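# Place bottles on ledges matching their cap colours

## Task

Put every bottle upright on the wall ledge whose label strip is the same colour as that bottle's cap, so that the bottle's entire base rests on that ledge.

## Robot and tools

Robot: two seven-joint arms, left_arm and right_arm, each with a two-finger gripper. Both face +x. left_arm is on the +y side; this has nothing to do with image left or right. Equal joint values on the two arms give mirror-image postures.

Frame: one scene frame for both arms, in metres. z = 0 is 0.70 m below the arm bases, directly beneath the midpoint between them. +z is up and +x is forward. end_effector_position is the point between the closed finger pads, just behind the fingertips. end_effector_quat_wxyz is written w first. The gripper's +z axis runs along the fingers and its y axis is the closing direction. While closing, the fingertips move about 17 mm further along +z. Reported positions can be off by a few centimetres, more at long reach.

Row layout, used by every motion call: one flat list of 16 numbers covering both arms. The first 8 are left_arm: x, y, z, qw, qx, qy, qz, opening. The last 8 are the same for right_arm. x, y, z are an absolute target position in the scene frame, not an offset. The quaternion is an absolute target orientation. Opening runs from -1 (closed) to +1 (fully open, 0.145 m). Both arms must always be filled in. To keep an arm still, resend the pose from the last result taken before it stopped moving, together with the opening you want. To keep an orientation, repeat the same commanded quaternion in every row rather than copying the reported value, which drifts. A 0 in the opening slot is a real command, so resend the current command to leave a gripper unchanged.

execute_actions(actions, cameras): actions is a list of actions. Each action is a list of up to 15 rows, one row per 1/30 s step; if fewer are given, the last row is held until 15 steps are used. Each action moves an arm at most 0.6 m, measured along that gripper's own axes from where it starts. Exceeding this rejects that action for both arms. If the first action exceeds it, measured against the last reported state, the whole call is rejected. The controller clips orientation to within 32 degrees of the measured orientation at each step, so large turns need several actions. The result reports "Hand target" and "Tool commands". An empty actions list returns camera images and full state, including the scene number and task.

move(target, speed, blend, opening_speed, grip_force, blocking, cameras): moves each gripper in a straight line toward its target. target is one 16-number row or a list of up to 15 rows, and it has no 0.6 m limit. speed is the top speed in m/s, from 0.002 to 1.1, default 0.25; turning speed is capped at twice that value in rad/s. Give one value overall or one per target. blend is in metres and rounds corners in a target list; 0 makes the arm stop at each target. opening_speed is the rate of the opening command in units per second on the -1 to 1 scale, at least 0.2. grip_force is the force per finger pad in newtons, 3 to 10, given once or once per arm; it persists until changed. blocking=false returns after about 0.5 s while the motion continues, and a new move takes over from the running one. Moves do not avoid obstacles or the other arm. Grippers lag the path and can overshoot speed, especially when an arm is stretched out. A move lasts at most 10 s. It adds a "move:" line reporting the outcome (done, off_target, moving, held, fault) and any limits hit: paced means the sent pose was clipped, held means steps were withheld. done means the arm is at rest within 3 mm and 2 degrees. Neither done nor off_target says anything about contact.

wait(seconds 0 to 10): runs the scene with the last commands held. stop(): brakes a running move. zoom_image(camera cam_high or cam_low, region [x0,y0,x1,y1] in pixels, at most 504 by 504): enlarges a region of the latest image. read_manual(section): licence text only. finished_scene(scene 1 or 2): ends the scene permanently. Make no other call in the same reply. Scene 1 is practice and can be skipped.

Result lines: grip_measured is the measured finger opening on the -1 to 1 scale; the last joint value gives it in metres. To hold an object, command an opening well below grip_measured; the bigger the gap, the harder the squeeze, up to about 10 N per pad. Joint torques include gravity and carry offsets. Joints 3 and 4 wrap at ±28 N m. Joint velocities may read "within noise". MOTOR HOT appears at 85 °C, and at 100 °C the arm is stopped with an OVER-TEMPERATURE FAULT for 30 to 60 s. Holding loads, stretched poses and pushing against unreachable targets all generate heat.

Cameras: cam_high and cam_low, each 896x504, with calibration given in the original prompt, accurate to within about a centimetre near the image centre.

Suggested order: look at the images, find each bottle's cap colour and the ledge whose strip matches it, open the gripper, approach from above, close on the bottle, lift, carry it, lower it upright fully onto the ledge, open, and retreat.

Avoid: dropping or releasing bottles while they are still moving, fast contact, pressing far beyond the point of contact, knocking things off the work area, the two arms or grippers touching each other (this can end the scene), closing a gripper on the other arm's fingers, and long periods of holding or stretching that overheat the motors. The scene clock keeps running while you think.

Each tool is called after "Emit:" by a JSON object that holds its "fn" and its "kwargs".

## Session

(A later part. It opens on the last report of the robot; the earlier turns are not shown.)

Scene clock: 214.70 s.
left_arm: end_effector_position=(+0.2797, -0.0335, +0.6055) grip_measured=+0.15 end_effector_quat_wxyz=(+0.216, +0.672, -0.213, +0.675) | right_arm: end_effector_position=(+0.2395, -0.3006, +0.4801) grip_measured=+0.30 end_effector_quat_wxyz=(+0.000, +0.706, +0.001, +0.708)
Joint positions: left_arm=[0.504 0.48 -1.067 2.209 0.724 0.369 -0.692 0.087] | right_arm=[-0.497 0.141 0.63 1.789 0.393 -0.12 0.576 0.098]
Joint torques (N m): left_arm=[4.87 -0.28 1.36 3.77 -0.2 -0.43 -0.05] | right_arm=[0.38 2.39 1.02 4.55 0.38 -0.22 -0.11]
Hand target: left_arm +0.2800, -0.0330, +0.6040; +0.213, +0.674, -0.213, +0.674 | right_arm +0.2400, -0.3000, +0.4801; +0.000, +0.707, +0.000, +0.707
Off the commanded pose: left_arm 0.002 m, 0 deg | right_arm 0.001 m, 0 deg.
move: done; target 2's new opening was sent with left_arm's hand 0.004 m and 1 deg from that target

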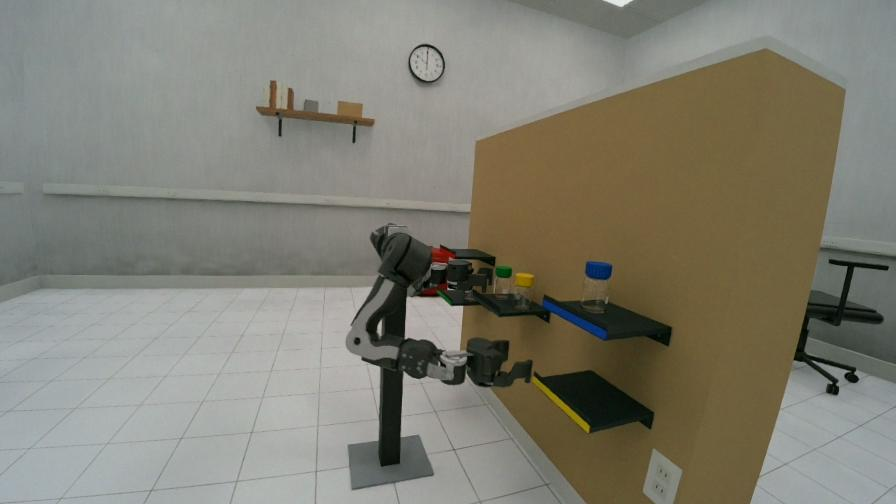

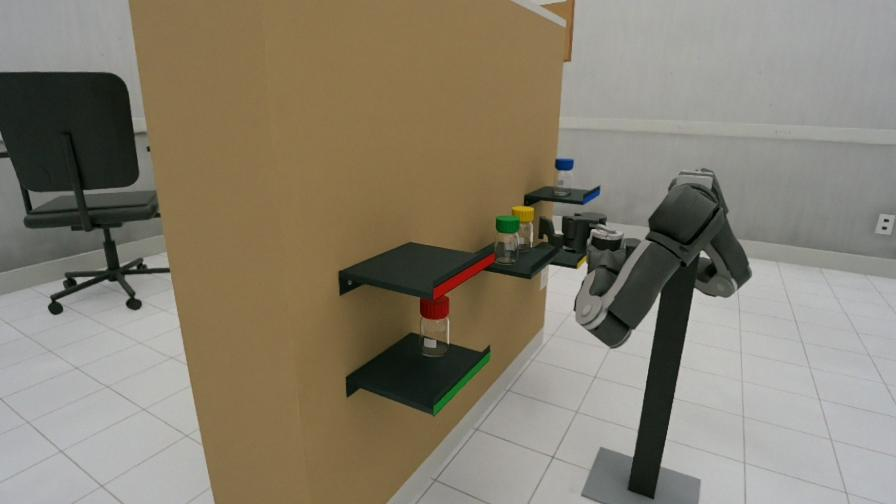

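Emit:
{"fn": "move", "kwargs": {"target": [[0.25,0.13,0.53,0.1228,0.6964,-0.1228,0.6964,0.5,0.24,-0.24,0.53,-0.1228,0.6964,0.1228,0.6964,0.4],[0.25,0.30,0.494,0,0.7071,0,0.7071,0.5,0.25,-0.16,0.602,-0.2126,0.6744,0.2126,0.6744,0.4],[0.30,0.345,0.492,0,0.7071,0,0.7071,0.5,0.29,-0.128,0.602,-0.2126,0.6744,0.2126,0.6744,0.4]], "speed": 0.22, "blend": [0.03,0.02,0], "cameras": ["all"]}}

Emit:
{"fn": "zoom_image", "kwargs": {"camera": "cam_low", "region": [400, 180, 640, 390]}}

Emit:
{"fn": "zoom_image", "kwargs": {"camera": "cam_high", "region": [440, 220, 620, 340]}}

Scene clock: 231.53 s.
left_arm: end_effector_position=(+0.3007, +0.3456, +0.4945) grip_measured=+0.50 end_effector_quat_wxyz=(-0.002, +0.705, -0.001, +0.710) | right_arm: end_effector_position=(+0.2892, -0.1274, +0.6040) grip_measured=+0.40 end_effector_quat_wxyz=(-0.214, +0.671, +0.215, +0.677)
Joint positions: left_arm=[-0.408 1.24 -0.294 1.551 1.186 -0.698 -0.103 0.112] | right_arm=[-0.164 0.44 0.194 2.218 0.528 0.487 0.482 0.105]
Joint torques (N m): left_arm=[3.34 5.74 1.81 1.44 0.14 -0.53 0.22] | right_arm=[2.1 2.1 0.94 2.92 0.32 -0.23 -0.15]
Hand target: left_arm +0.3000, +0.3449, +0.4920; +0.000, +0.707, +0.000, +0.707 | right_arm +0.2900, -0.1280, +0.6020; -0.213, +0.674, +0.213, +0.674
Off the commanded pose: left_arm 0.003 m, 0 deg | right_arm 0.002 m, 1 deg.
move: done

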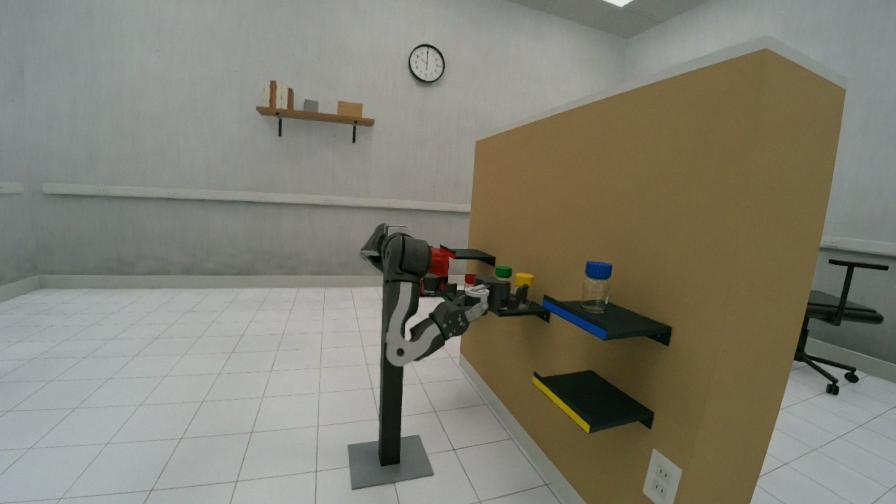

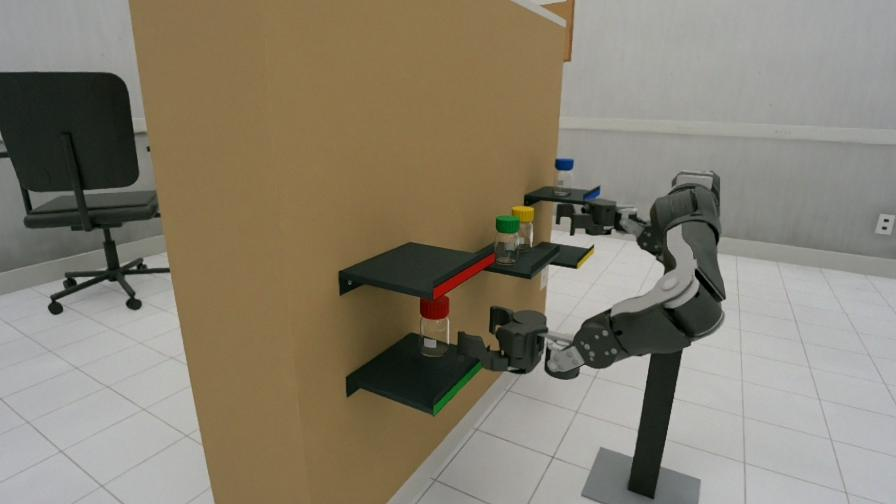

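Scaled by 2.100 from the camera's 896x504 image, which has a finer 1280x720 frame.

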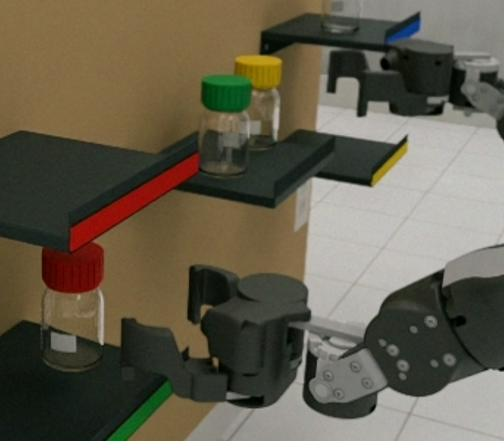

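Scaled by 2.800 from the camera's 896x504 image, which has a finer 1280x720 frame.

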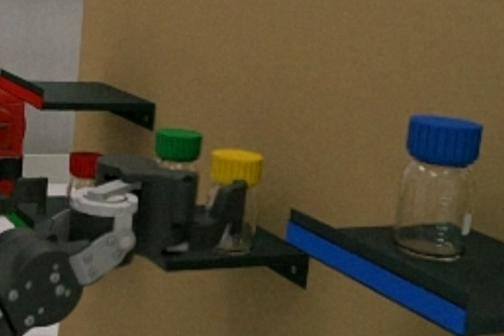

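Emit:
{"fn": "move", "kwargs": {"target": [[0.382,0.345,0.489,0,0.7071,0,0.7071,0.5,0.38,-0.065,0.602,-0.2126,0.6744,0.2126,0.6744,0.4],[0.382,0.345,0.489,0,0.7071,0,0.7071,-0.7,0.38,-0.065,0.602,-0.2126,0.6744,0.2126,0.6744,-0.7]], "speed": 0.15, "opening_speed": 1.5, "cameras": ["all"]}}

Emit:
{"fn": "zoom_image", "kwargs": {"camera": "cam_low", "region": [400, 180, 640, 390]}}

Scene clock: 247.87 s.
left_arm: end_effector_position=(+0.3827, +0.3462, +0.4925) grip_measured=-0.24 end_effector_quat_wxyz=(-0.002, +0.703, +0.002, +0.711) | right_arm: end_effector_position=(+0.3798, -0.0647, +0.6027) grip_measured=-0.26 end_effector_quat_wxyz=(-0.213, +0.674, +0.214, +0.674)
Joint positions: left_arm=[0.191 0.999 -0.52 1.225 1.096 -0.435 0.031 0.058] | right_arm=[0.317 0.258 -0.181 1.844 0.346 0.525 0.338 0.056]
Joint torques (N m): left_arm=[5.34 6.18 1.91 2.07 0.13 -0.53 0.19] | right_arm=[4.55 0.49 1.43 3.44 0.26 -0.47 -0.04]
Hand target: left_arm +0.3820, +0.3450, +0.4890; +0.000, +0.707, +0.000, +0.707 | right_arm +0.3800, -0.0650, +0.6020; -0.213, +0.674, +0.213, +0.674
Off the commanded pose: left_arm 0.004 m, 1 deg | right_arm 0.001 m, 0 deg.
move: off_target (left_arm); target 2's new opening was sent with left_arm's hand 0.004 m and 1 deg from that target

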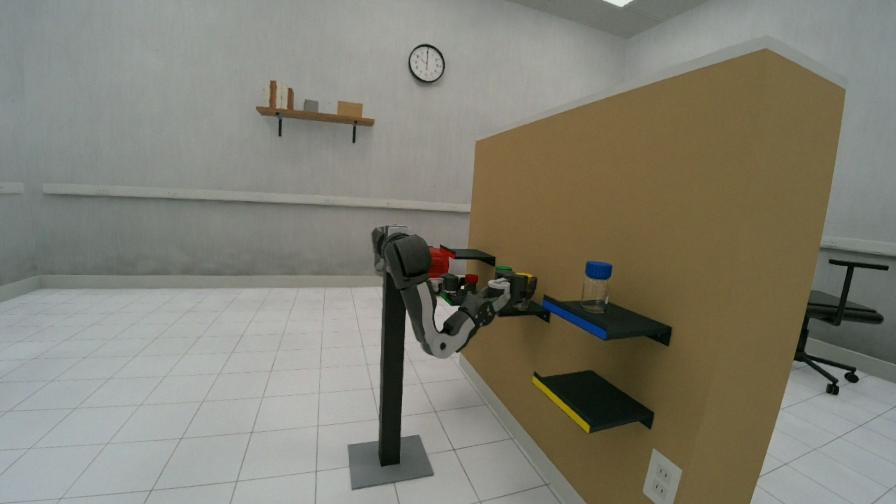

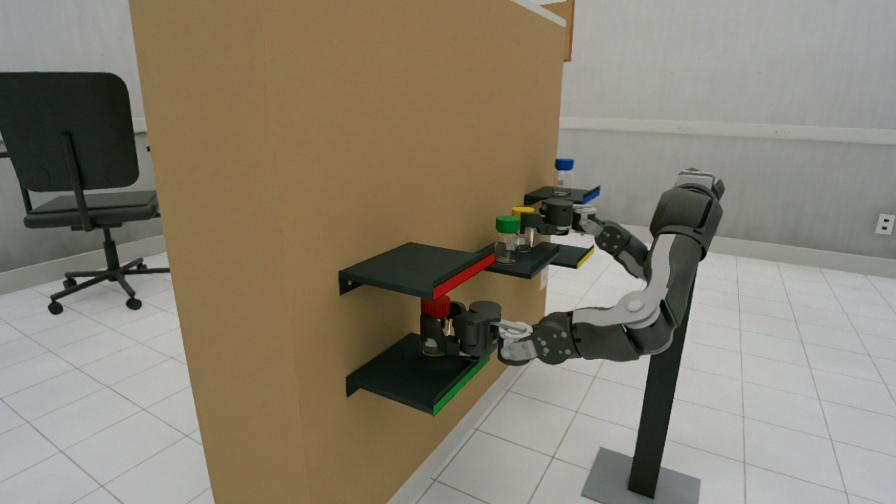

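Scaled by 2.100 from the camera's 896x504 image, which has a finer 1280x720 frame.

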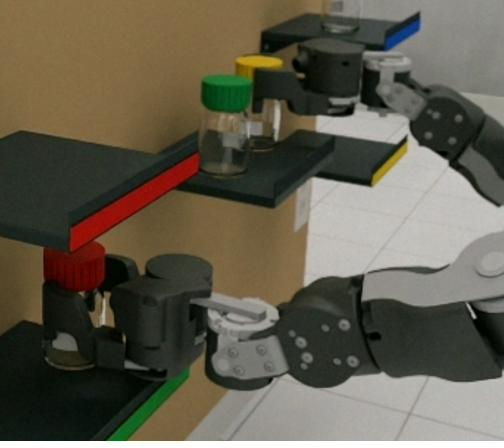

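Emit:
{"fn": "move", "kwargs": {"target": [[0.381,0.345,0.515,0,0.7071,0,0.7071,-0.7,0.38,-0.067,0.64,-0.2126,0.6744,0.2126,0.6744,-0.7],[0.378,0.208,0.518,0,0.7071,0,0.7071,-0.7,0.375,-0.205,0.638,0,0.7071,0,0.7071,-0.7],[0.376,0.208,0.75,0,0.7071,0,0.7071,-0.7,0.376,-0.208,0.528,0,0.7071,0,0.7071,-0.7],[0.378,0.30,0.75,0,0.7071,0,0.7071,-0.7,0.378,-0.30,0.53,0,0.7071,0,0.7071,-0.7],[0.38,0.37,0.735,0,0.7071,0,0.7071,-0.7,0.38,-0.37,0.528,0,0.7071,0,0.7071,-0.7],[0.38,0.37,0.712,0,0.7071,0,0.7071,-0.7,0.38,-0.37,0.515,0,0.7071,0,0.7071,-0.7]], "speed": [0.12,0.22,0.22,0.2,0.2,0.08], "blend": [0.005,0.01,0.02,0.02,0.005,0], "cameras": ["all"]}}

Emit:
{"fn": "zoom_image", "kwargs": {"camera": "cam_low", "region": [380, 150, 640, 390]}}

Emit:
{"fn": "zoom_image", "kwargs": {"camera": "cam_high", "region": [500, 280, 680, 440]}}

Scene clock: 266.73 s.
left_arm: end_effector_position=(+0.3799, +0.3714, +0.7086) grip_measured=-0.24 end_effector_quat_wxyz=(-0.003, +0.713, +0.002, +0.701) | right_arm: end_effector_position=(+0.3791, -0.3716, +0.5124) grip_measured=-0.26 end_effector_quat_wxyz=(+0.002, +0.712, -0.003, +0.702)
Joint positions: left_arm=[0.181 1.413 0.045 1.58 1.412 0.244 -0.008 0.058] | right_arm=[0.142 0.537 0.397 1.231 0.42 0.037 0.499 0.056]
Joint torques (N m): left_arm=[5.97 6.87 4.29 1.59 0.09 -0.97 0.21] | right_arm=[4.87 5.5 1.55 3.96 0.47 -0.71 0.14]
Hand target: left_arm +0.3799, +0.3700, +0.7121; +0.000, +0.707, +0.000, +0.707 | right_arm +0.3800, -0.3700, +0.5149; +0.000, +0.707, +0.000, +0.707
Off the commanded pose: left_arm 0.004 m, 1 deg | right_arm 0.003 m, 1 deg.
move: off_target (left_arm)

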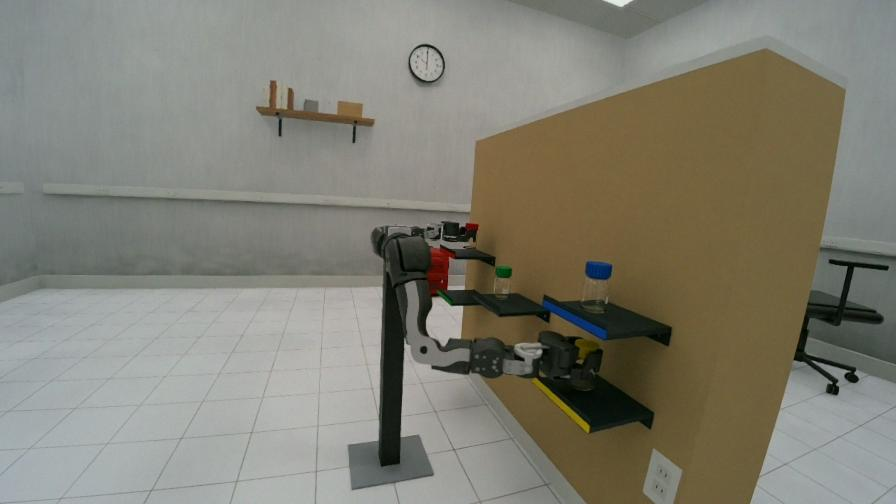

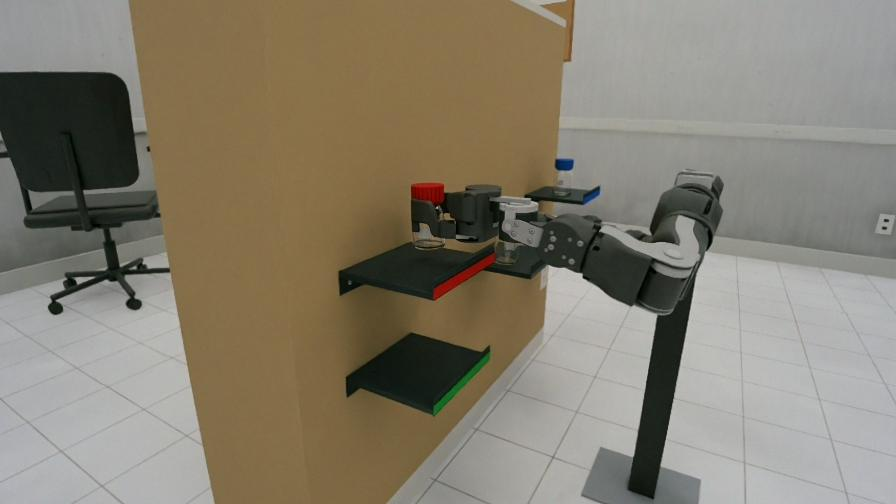

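Scaled by 1.938 from the camera's 896x504 image, which has a finer 1280x720 frame.

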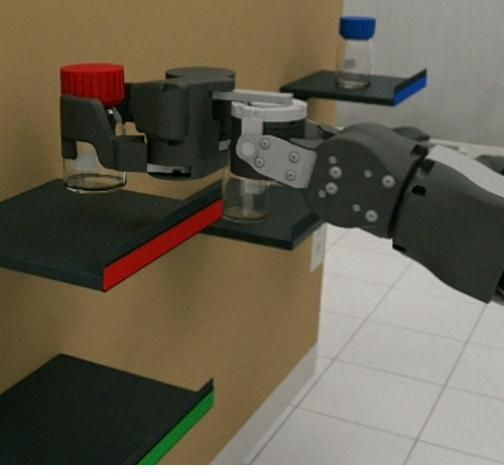

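Scaled by 2.800 from the camera's 896x504 image, which has a finer 1280x720 frame.

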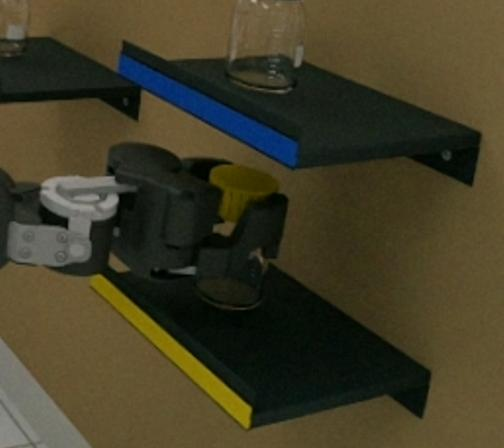

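Emit:
{"fn": "move", "kwargs": {"target": [[0.38,0.37,0.690,0,0.7071,0,0.7071,-0.7,0.38,-0.37,0.499,0,0.7071,0,0.7071,-0.7],[0.38,0.37,0.695,0,0.7071,0,0.7071,0.2,0.38,-0.37,0.503,0,0.7071,0,0.7071,0.2],[0.30,0.368,0.70,0,0.7071,0,0.7071,0.2,0.28,-0.365,0.508,0,0.7071,0,0.7071,0.2]], "speed": [0.03,0.03,0.13], "opening_speed": 0.9, "cameras": ["all"]}}

Emit:
{"fn": "zoom_image", "kwargs": {"camera": "cam_low", "region": [380, 150, 640, 390]}}

Emit:
{"fn": "zoom_image", "kwargs": {"camera": "cam_high", "region": [500, 280, 680, 440]}}

Scene clock: 288.13 s.
left_arm: end_effector_position=(+0.3003, +0.3690, +0.7006) grip_measured=+0.20 end_effector_quat_wxyz=(-0.002, +0.706, +0.002, +0.708) | right_arm: end_effector_position=(+0.2799, -0.3660, +0.5068) grip_measured=+0.20 end_effector_quat_wxyz=(+0.001, +0.709, -0.002, +0.705)
Joint positions: left_arm=[-0.497 1.045 0.952 1.895 1.214 0.48 0.122 0.09] | right_arm=[-0.343 0.456 0.639 1.581 0.561 -0.008 0.555 0.09]
Joint torques (N m): left_arm=[2.04 6.45 3.1 2.28 0.22 -0.52 0.23] | right_arm=[1.23 5.29 2.36 4.1 0.52 -0.46 0.17]
Hand target: left_arm +0.3000, +0.3680, +0.7000; +0.000, +0.707, +0.000, +0.707 | right_arm +0.2800, -0.3650, +0.5080; +0.000, +0.707, +0.000, +0.707
Off the commanded pose: left_arm 0.001 m, 0 deg | right_arm 0.002 m, 0 deg.
move: done; target 2's new opening was sent with left_arm's hand 0.004 m and 1 deg from that target

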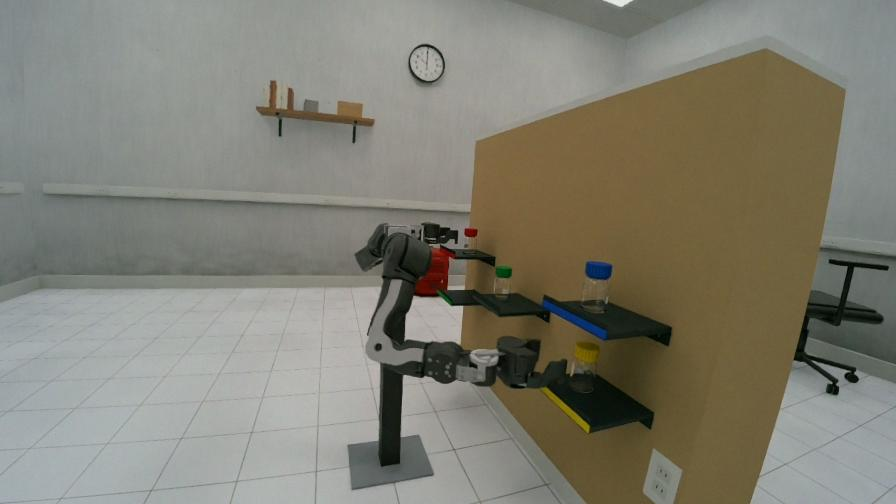

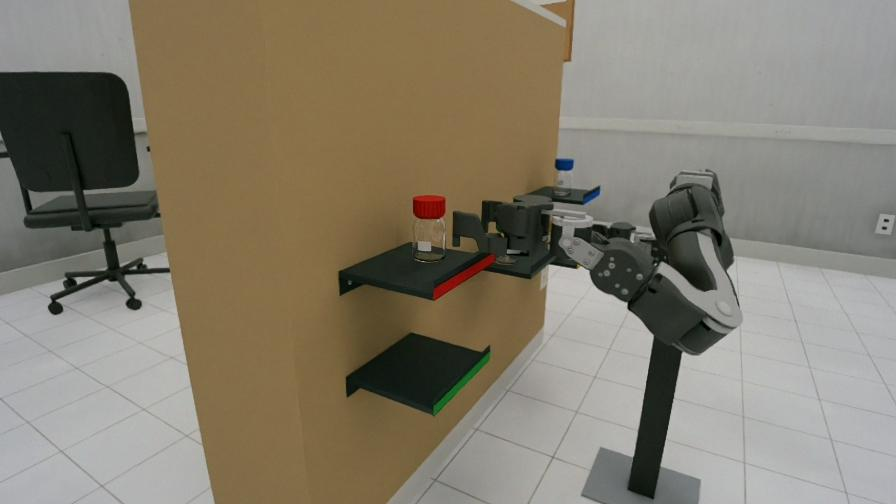

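Scaled by 1.938 from the camera's 896x504 image, which has a finer 1280x720 frame.

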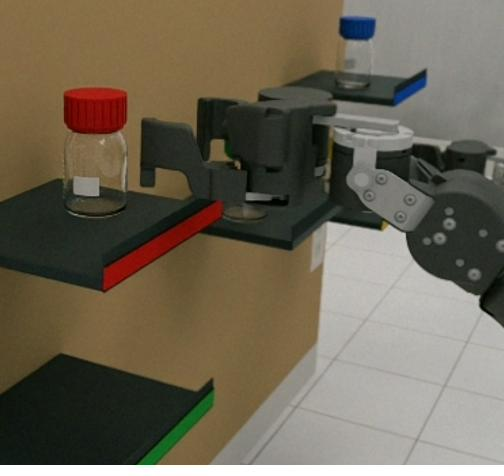

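Scaled by 2.800 from the camera's 896x504 image, which has a finer 1280x720 frame.

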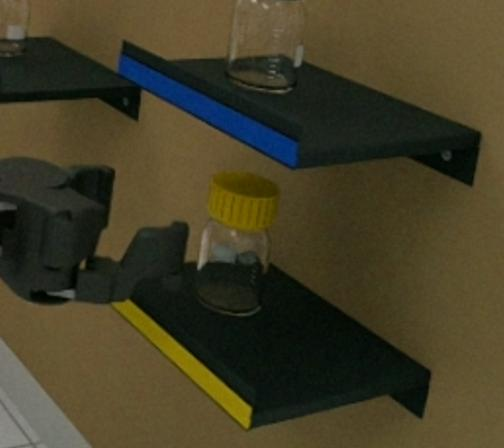

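Emit:
{"fn": "move", "kwargs": {"target": [[0.20,0.36,0.64,0,0.7071,0,0.7071,0.3,0.25,-0.36,0.51,0,0.7071,0,0.7071,0.2],[0.19,0.33,0.5,0,0.7071,0,0.7071,0.4,0.24,-0.35,0.51,0,0.7071,0,0.7071,0.2],[0.25,0.17,0.5,0.1228,0.6964,-0.1228,0.6964,0.4,0.24,-0.35,0.51,0,0.7071,0,0.7071,0.2],[0.29,0.082,0.60,0.1228,0.6964,-0.1228,0.6964,0.4,0.24,-0.35,0.51,0,0.7071,0,0.7071,0.2]], "speed": 0.25, "blend": [0.03,0.03,0.03,0], "cameras": ["all"]}}

Emit:
{"fn": "zoom_image", "kwargs": {"camera": "cam_low", "region": [440, 150, 640, 300]}}

Emit:
{"fn": "zoom_image", "kwargs": {"camera": "cam_high", "region": [420, 220, 600, 340]}}

Scene clock: 305.73 s.
left_arm: end_effector_position=(+0.2895, +0.0811, +0.6011) grip_measured=+0.40 end_effector_quat_wxyz=(+0.125, +0.694, -0.125, +0.698) | right_arm: end_effector_position=(+0.2405, -0.3489, +0.5083) grip_measured=+0.20 end_effector_quat_wxyz=(-0.003, +0.709, +0.001, +0.705)
Joint positions: left_arm=[-0.188 0.071 -0.134 2.352 0.052 0.58 0.182 0.105] | right_arm=[-0.535 0.372 0.709 1.735 0.606 -0.043 0.576 0.09]
Joint torques (N m): left_arm=[2.65 -0.51 -0.24 4.53 0.14 -0.5 -0.03] | right_arm=[0.04 3.84 3.34 4.08 0.43 -0.44 -0.07]
Hand target: left_arm +0.2900, +0.0820, +0.6000; +0.123, +0.696, -0.123, +0.696 | right_arm +0.2400, -0.3500, +0.5100; +0.000, +0.707, +0.000, +0.707
Off the commanded pose: left_arm 0.002 m, 0 deg | right_arm 0.002 m, 1 deg.
move: done; blend cut to 0 m at target 2

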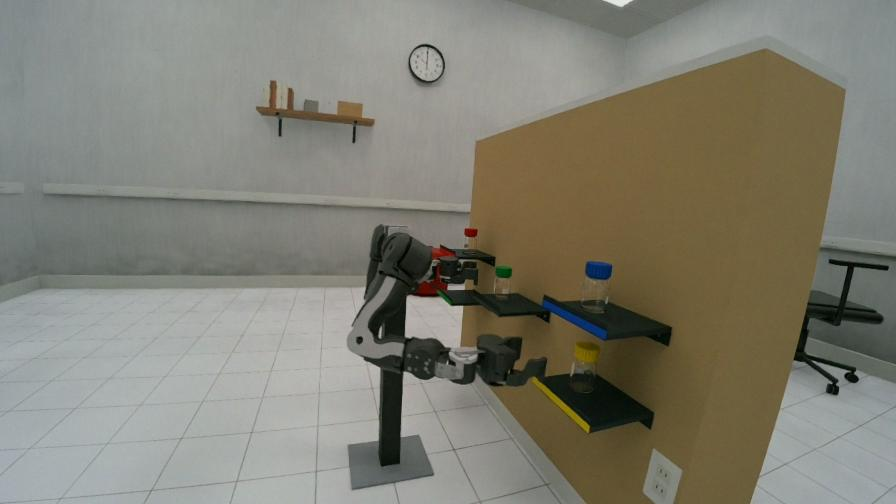

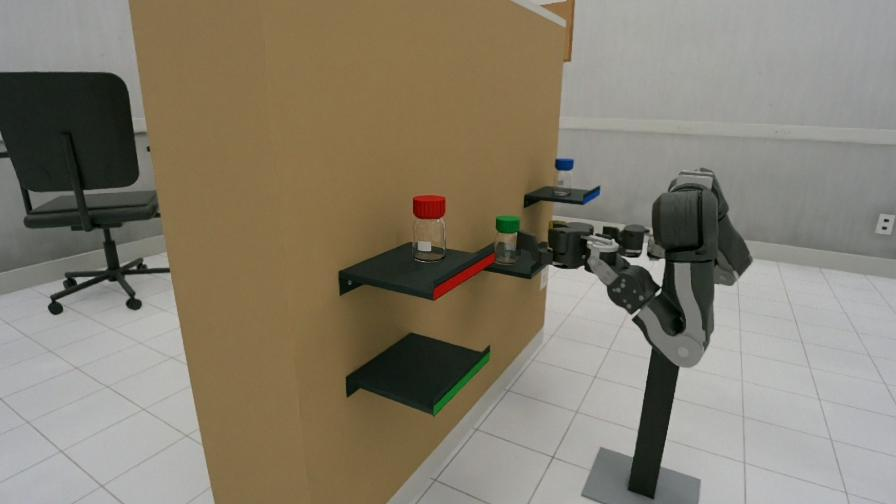

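Scaled by 2.520 from the camera's 896x504 image, which has a finer 1280x720 frame.

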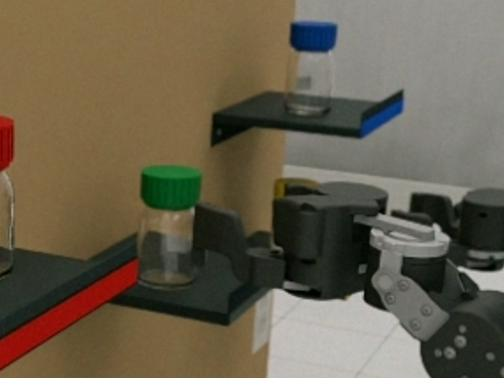

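Scaled by 2.800 from the camera's 896x504 image, which has a finer 1280x720 frame.

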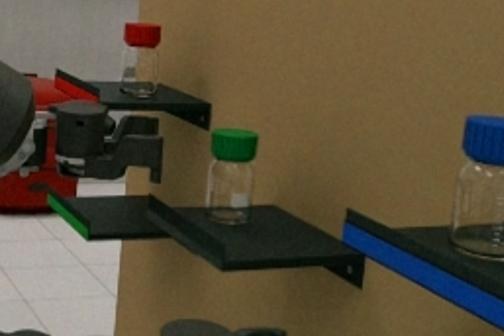

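Emit:
{"fn": "move", "kwargs": {"target": [[0.377,0.05,0.598,0.1228,0.6964,-0.1228,0.6964,0.4,0.24,-0.35,0.51,0,0.7071,0,0.7071,0.2],[0.377,0.05,0.598,0.1228,0.6964,-0.1228,0.6964,-0.7,0.24,-0.35,0.51,0,0.7071,0,0.7071,0.2],[0.377,0.055,0.63,0.1228,0.6964,-0.1228,0.6964,-0.7,0.24,-0.35,0.51,0,0.7071,0,0.7071,0.2],[0.377,0.20,0.63,0,0.7071,0,0.7071,-0.7,0.24,-0.35,0.51,0,0.7071,0,0.7071,0.2],[0.377,0.208,0.518,0,0.7071,0,0.7071,-0.7,0.24,-0.35,0.51,0,0.7071,0,0.7071,0.2],[0.38,0.37,0.515,0,0.7071,0,0.7071,-0.7,0.24,-0.35,0.51,0,0.7071,0,0.7071,0.2]], "speed": [0.15,0.15,0.15,0.22,0.22,0.2], "blend": [0,0,0.005,0.02,0.01,0], "opening_speed": 1.5, "cameras": ["all"]}}

Emit:
{"fn": "zoom_image", "kwargs": {"camera": "cam_low", "region": [320, 200, 580, 430]}}

Scene clock: 326.70 s.
left_arm: end_effector_position=(+0.3792, +0.3712, +0.5138) grip_measured=-0.25 end_effector_quat_wxyz=(-0.003, +0.711, +0.000, +0.703) | right_arm: end_effector_position=(+0.2405, -0.3489, +0.5083) grip_measured=+0.20 end_effector_quat_wxyz=(-0.003, +0.709, +0.001, +0.705)
Joint positions: left_arm=[0.17 0.486 0.466 1.234 0.333 0.057 0.555 0.057] | right_arm=[-0.535 0.372 0.709 1.735 0.606 -0.043 0.576 0.09]
Joint torques (N m): left_arm=[6.74 5 0.81 4.62 0.55 -0.82 0.2] | right_arm=[0.09 4.02 3.4 4.15 0.44 -0.45 -0.06]
Hand target: left_arm +0.3800, +0.3700, +0.5149; +0.000, +0.707, +0.000, +0.707 | right_arm +0.2400, -0.3500, +0.5100; +0.000, +0.707, +0.000, +0.707
Off the commanded pose: left_arm 0.002 m, 1 deg | right_arm 0.002 m, 1 deg.
move: done

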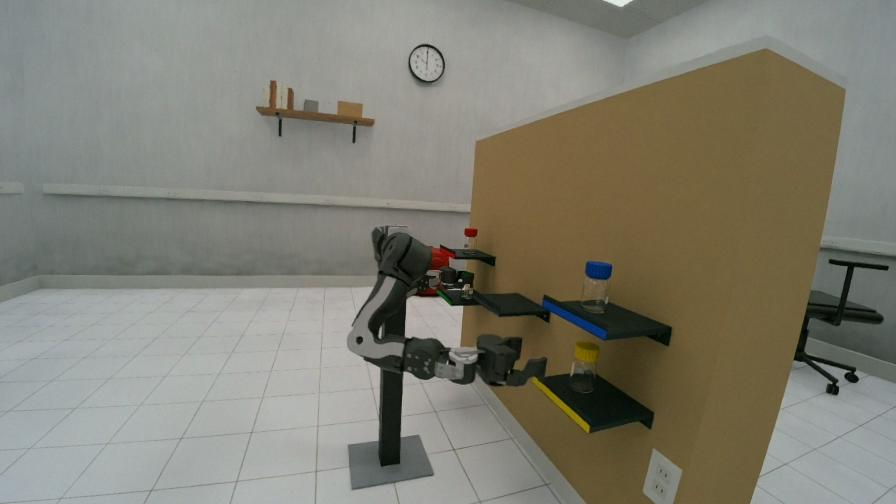

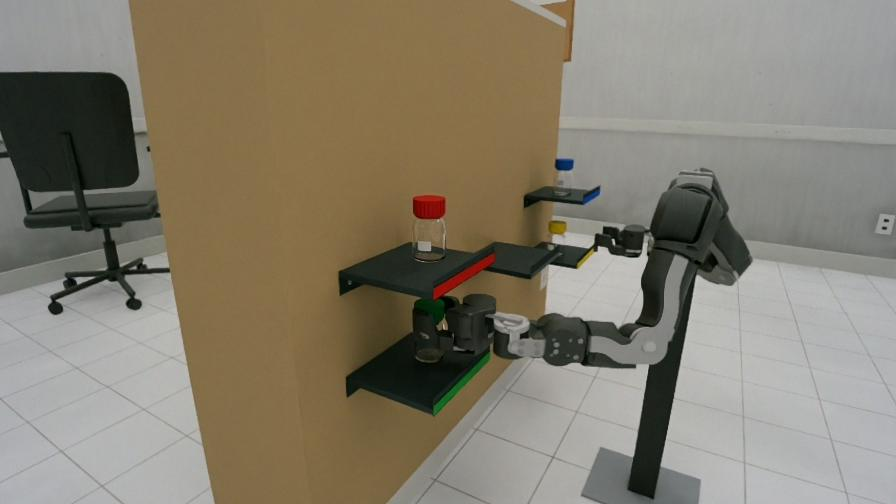

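Scaled by 1.938 from the camera's 896x504 image, which has a finer 1280x720 frame.

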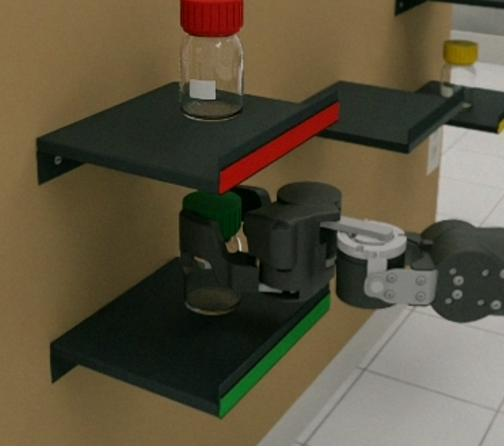

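Emit:
{"fn": "move", "kwargs": {"target": [[0.38,0.37,0.489,0,0.7071,0,0.7071,-0.7,0.24,-0.35,0.51,0,0.7071,0,0.7071,0.2],[0.38,0.37,0.494,0,0.7071,0,0.7071,0.2,0.24,-0.35,0.51,0,0.7071,0,0.7071,0.2],[0.27,0.366,0.502,0,0.7071,0,0.7071,0.2,0.24,-0.35,0.51,0,0.7071,0,0.7071,0.2]], "speed": [0.03,0.03,0.13], "opening_speed": 0.9, "cameras": ["all"]}}

Scene clock: 338.90 s.
left_arm: end_effector_position=(+0.2699, +0.3677, +0.5016) grip_measured=+0.20 end_effector_quat_wxyz=(-0.002, +0.708, +0.002, +0.706) | right_arm: end_effector_position=(+0.2405, -0.3489, +0.5083) grip_measured=+0.20 end_effector_quat_wxyz=(-0.003, +0.709, +0.001, +0.705)
Joint positions: left_arm=[-0.424 0.498 0.609 1.575 0.635 -0.083 0.52 0.09] | right_arm=[-0.535 0.372 0.709 1.735 0.606 -0.043 0.576 0.09]
Joint torques (N m): left_arm=[1.49 5.21 1.52 5.14 0.44 -0.6 0.19] | right_arm=[-0.04 3.94 3.36 4.15 0.46 -0.44 -0.07]
Hand target: left_arm +0.2700, +0.3660, +0.5020; +0.000, +0.707, +0.000, +0.707 | right_arm +0.2400, -0.3500, +0.5100; +0.000, +0.707, +0.000, +0.707
Off the commanded pose: left_arm 0.002 m, 0 deg | right_arm 0.002 m, 1 deg.
move: done; target 2's new opening was sent with left_arm's hand 0.015 m and 3 deg from that target

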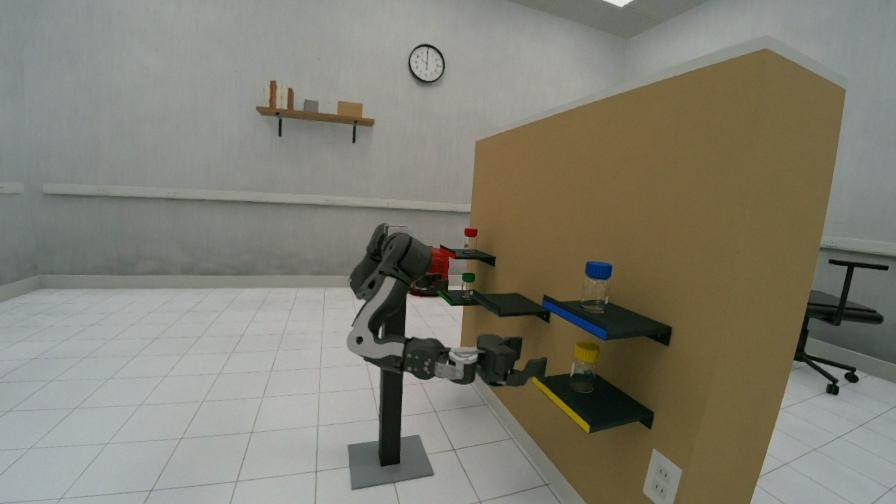

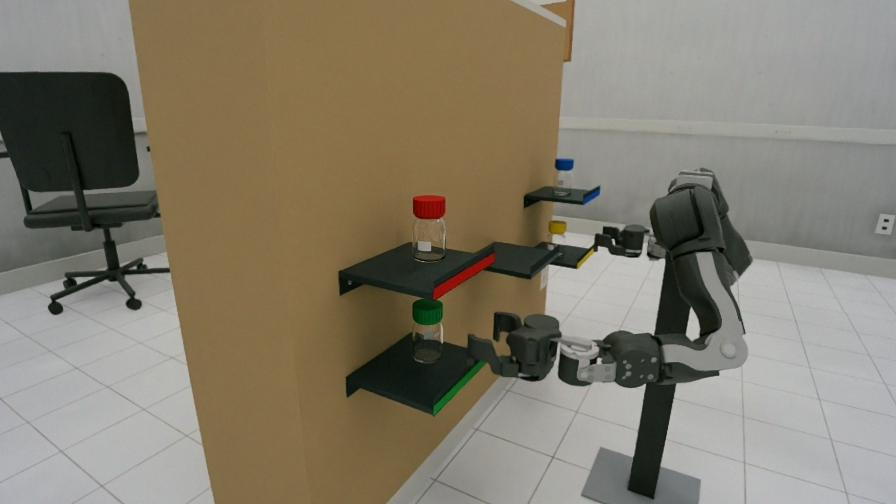

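Emit:
{"fn": "finished_scene", "kwargs": {"scene": 2}}

The scene is finished: the task was done.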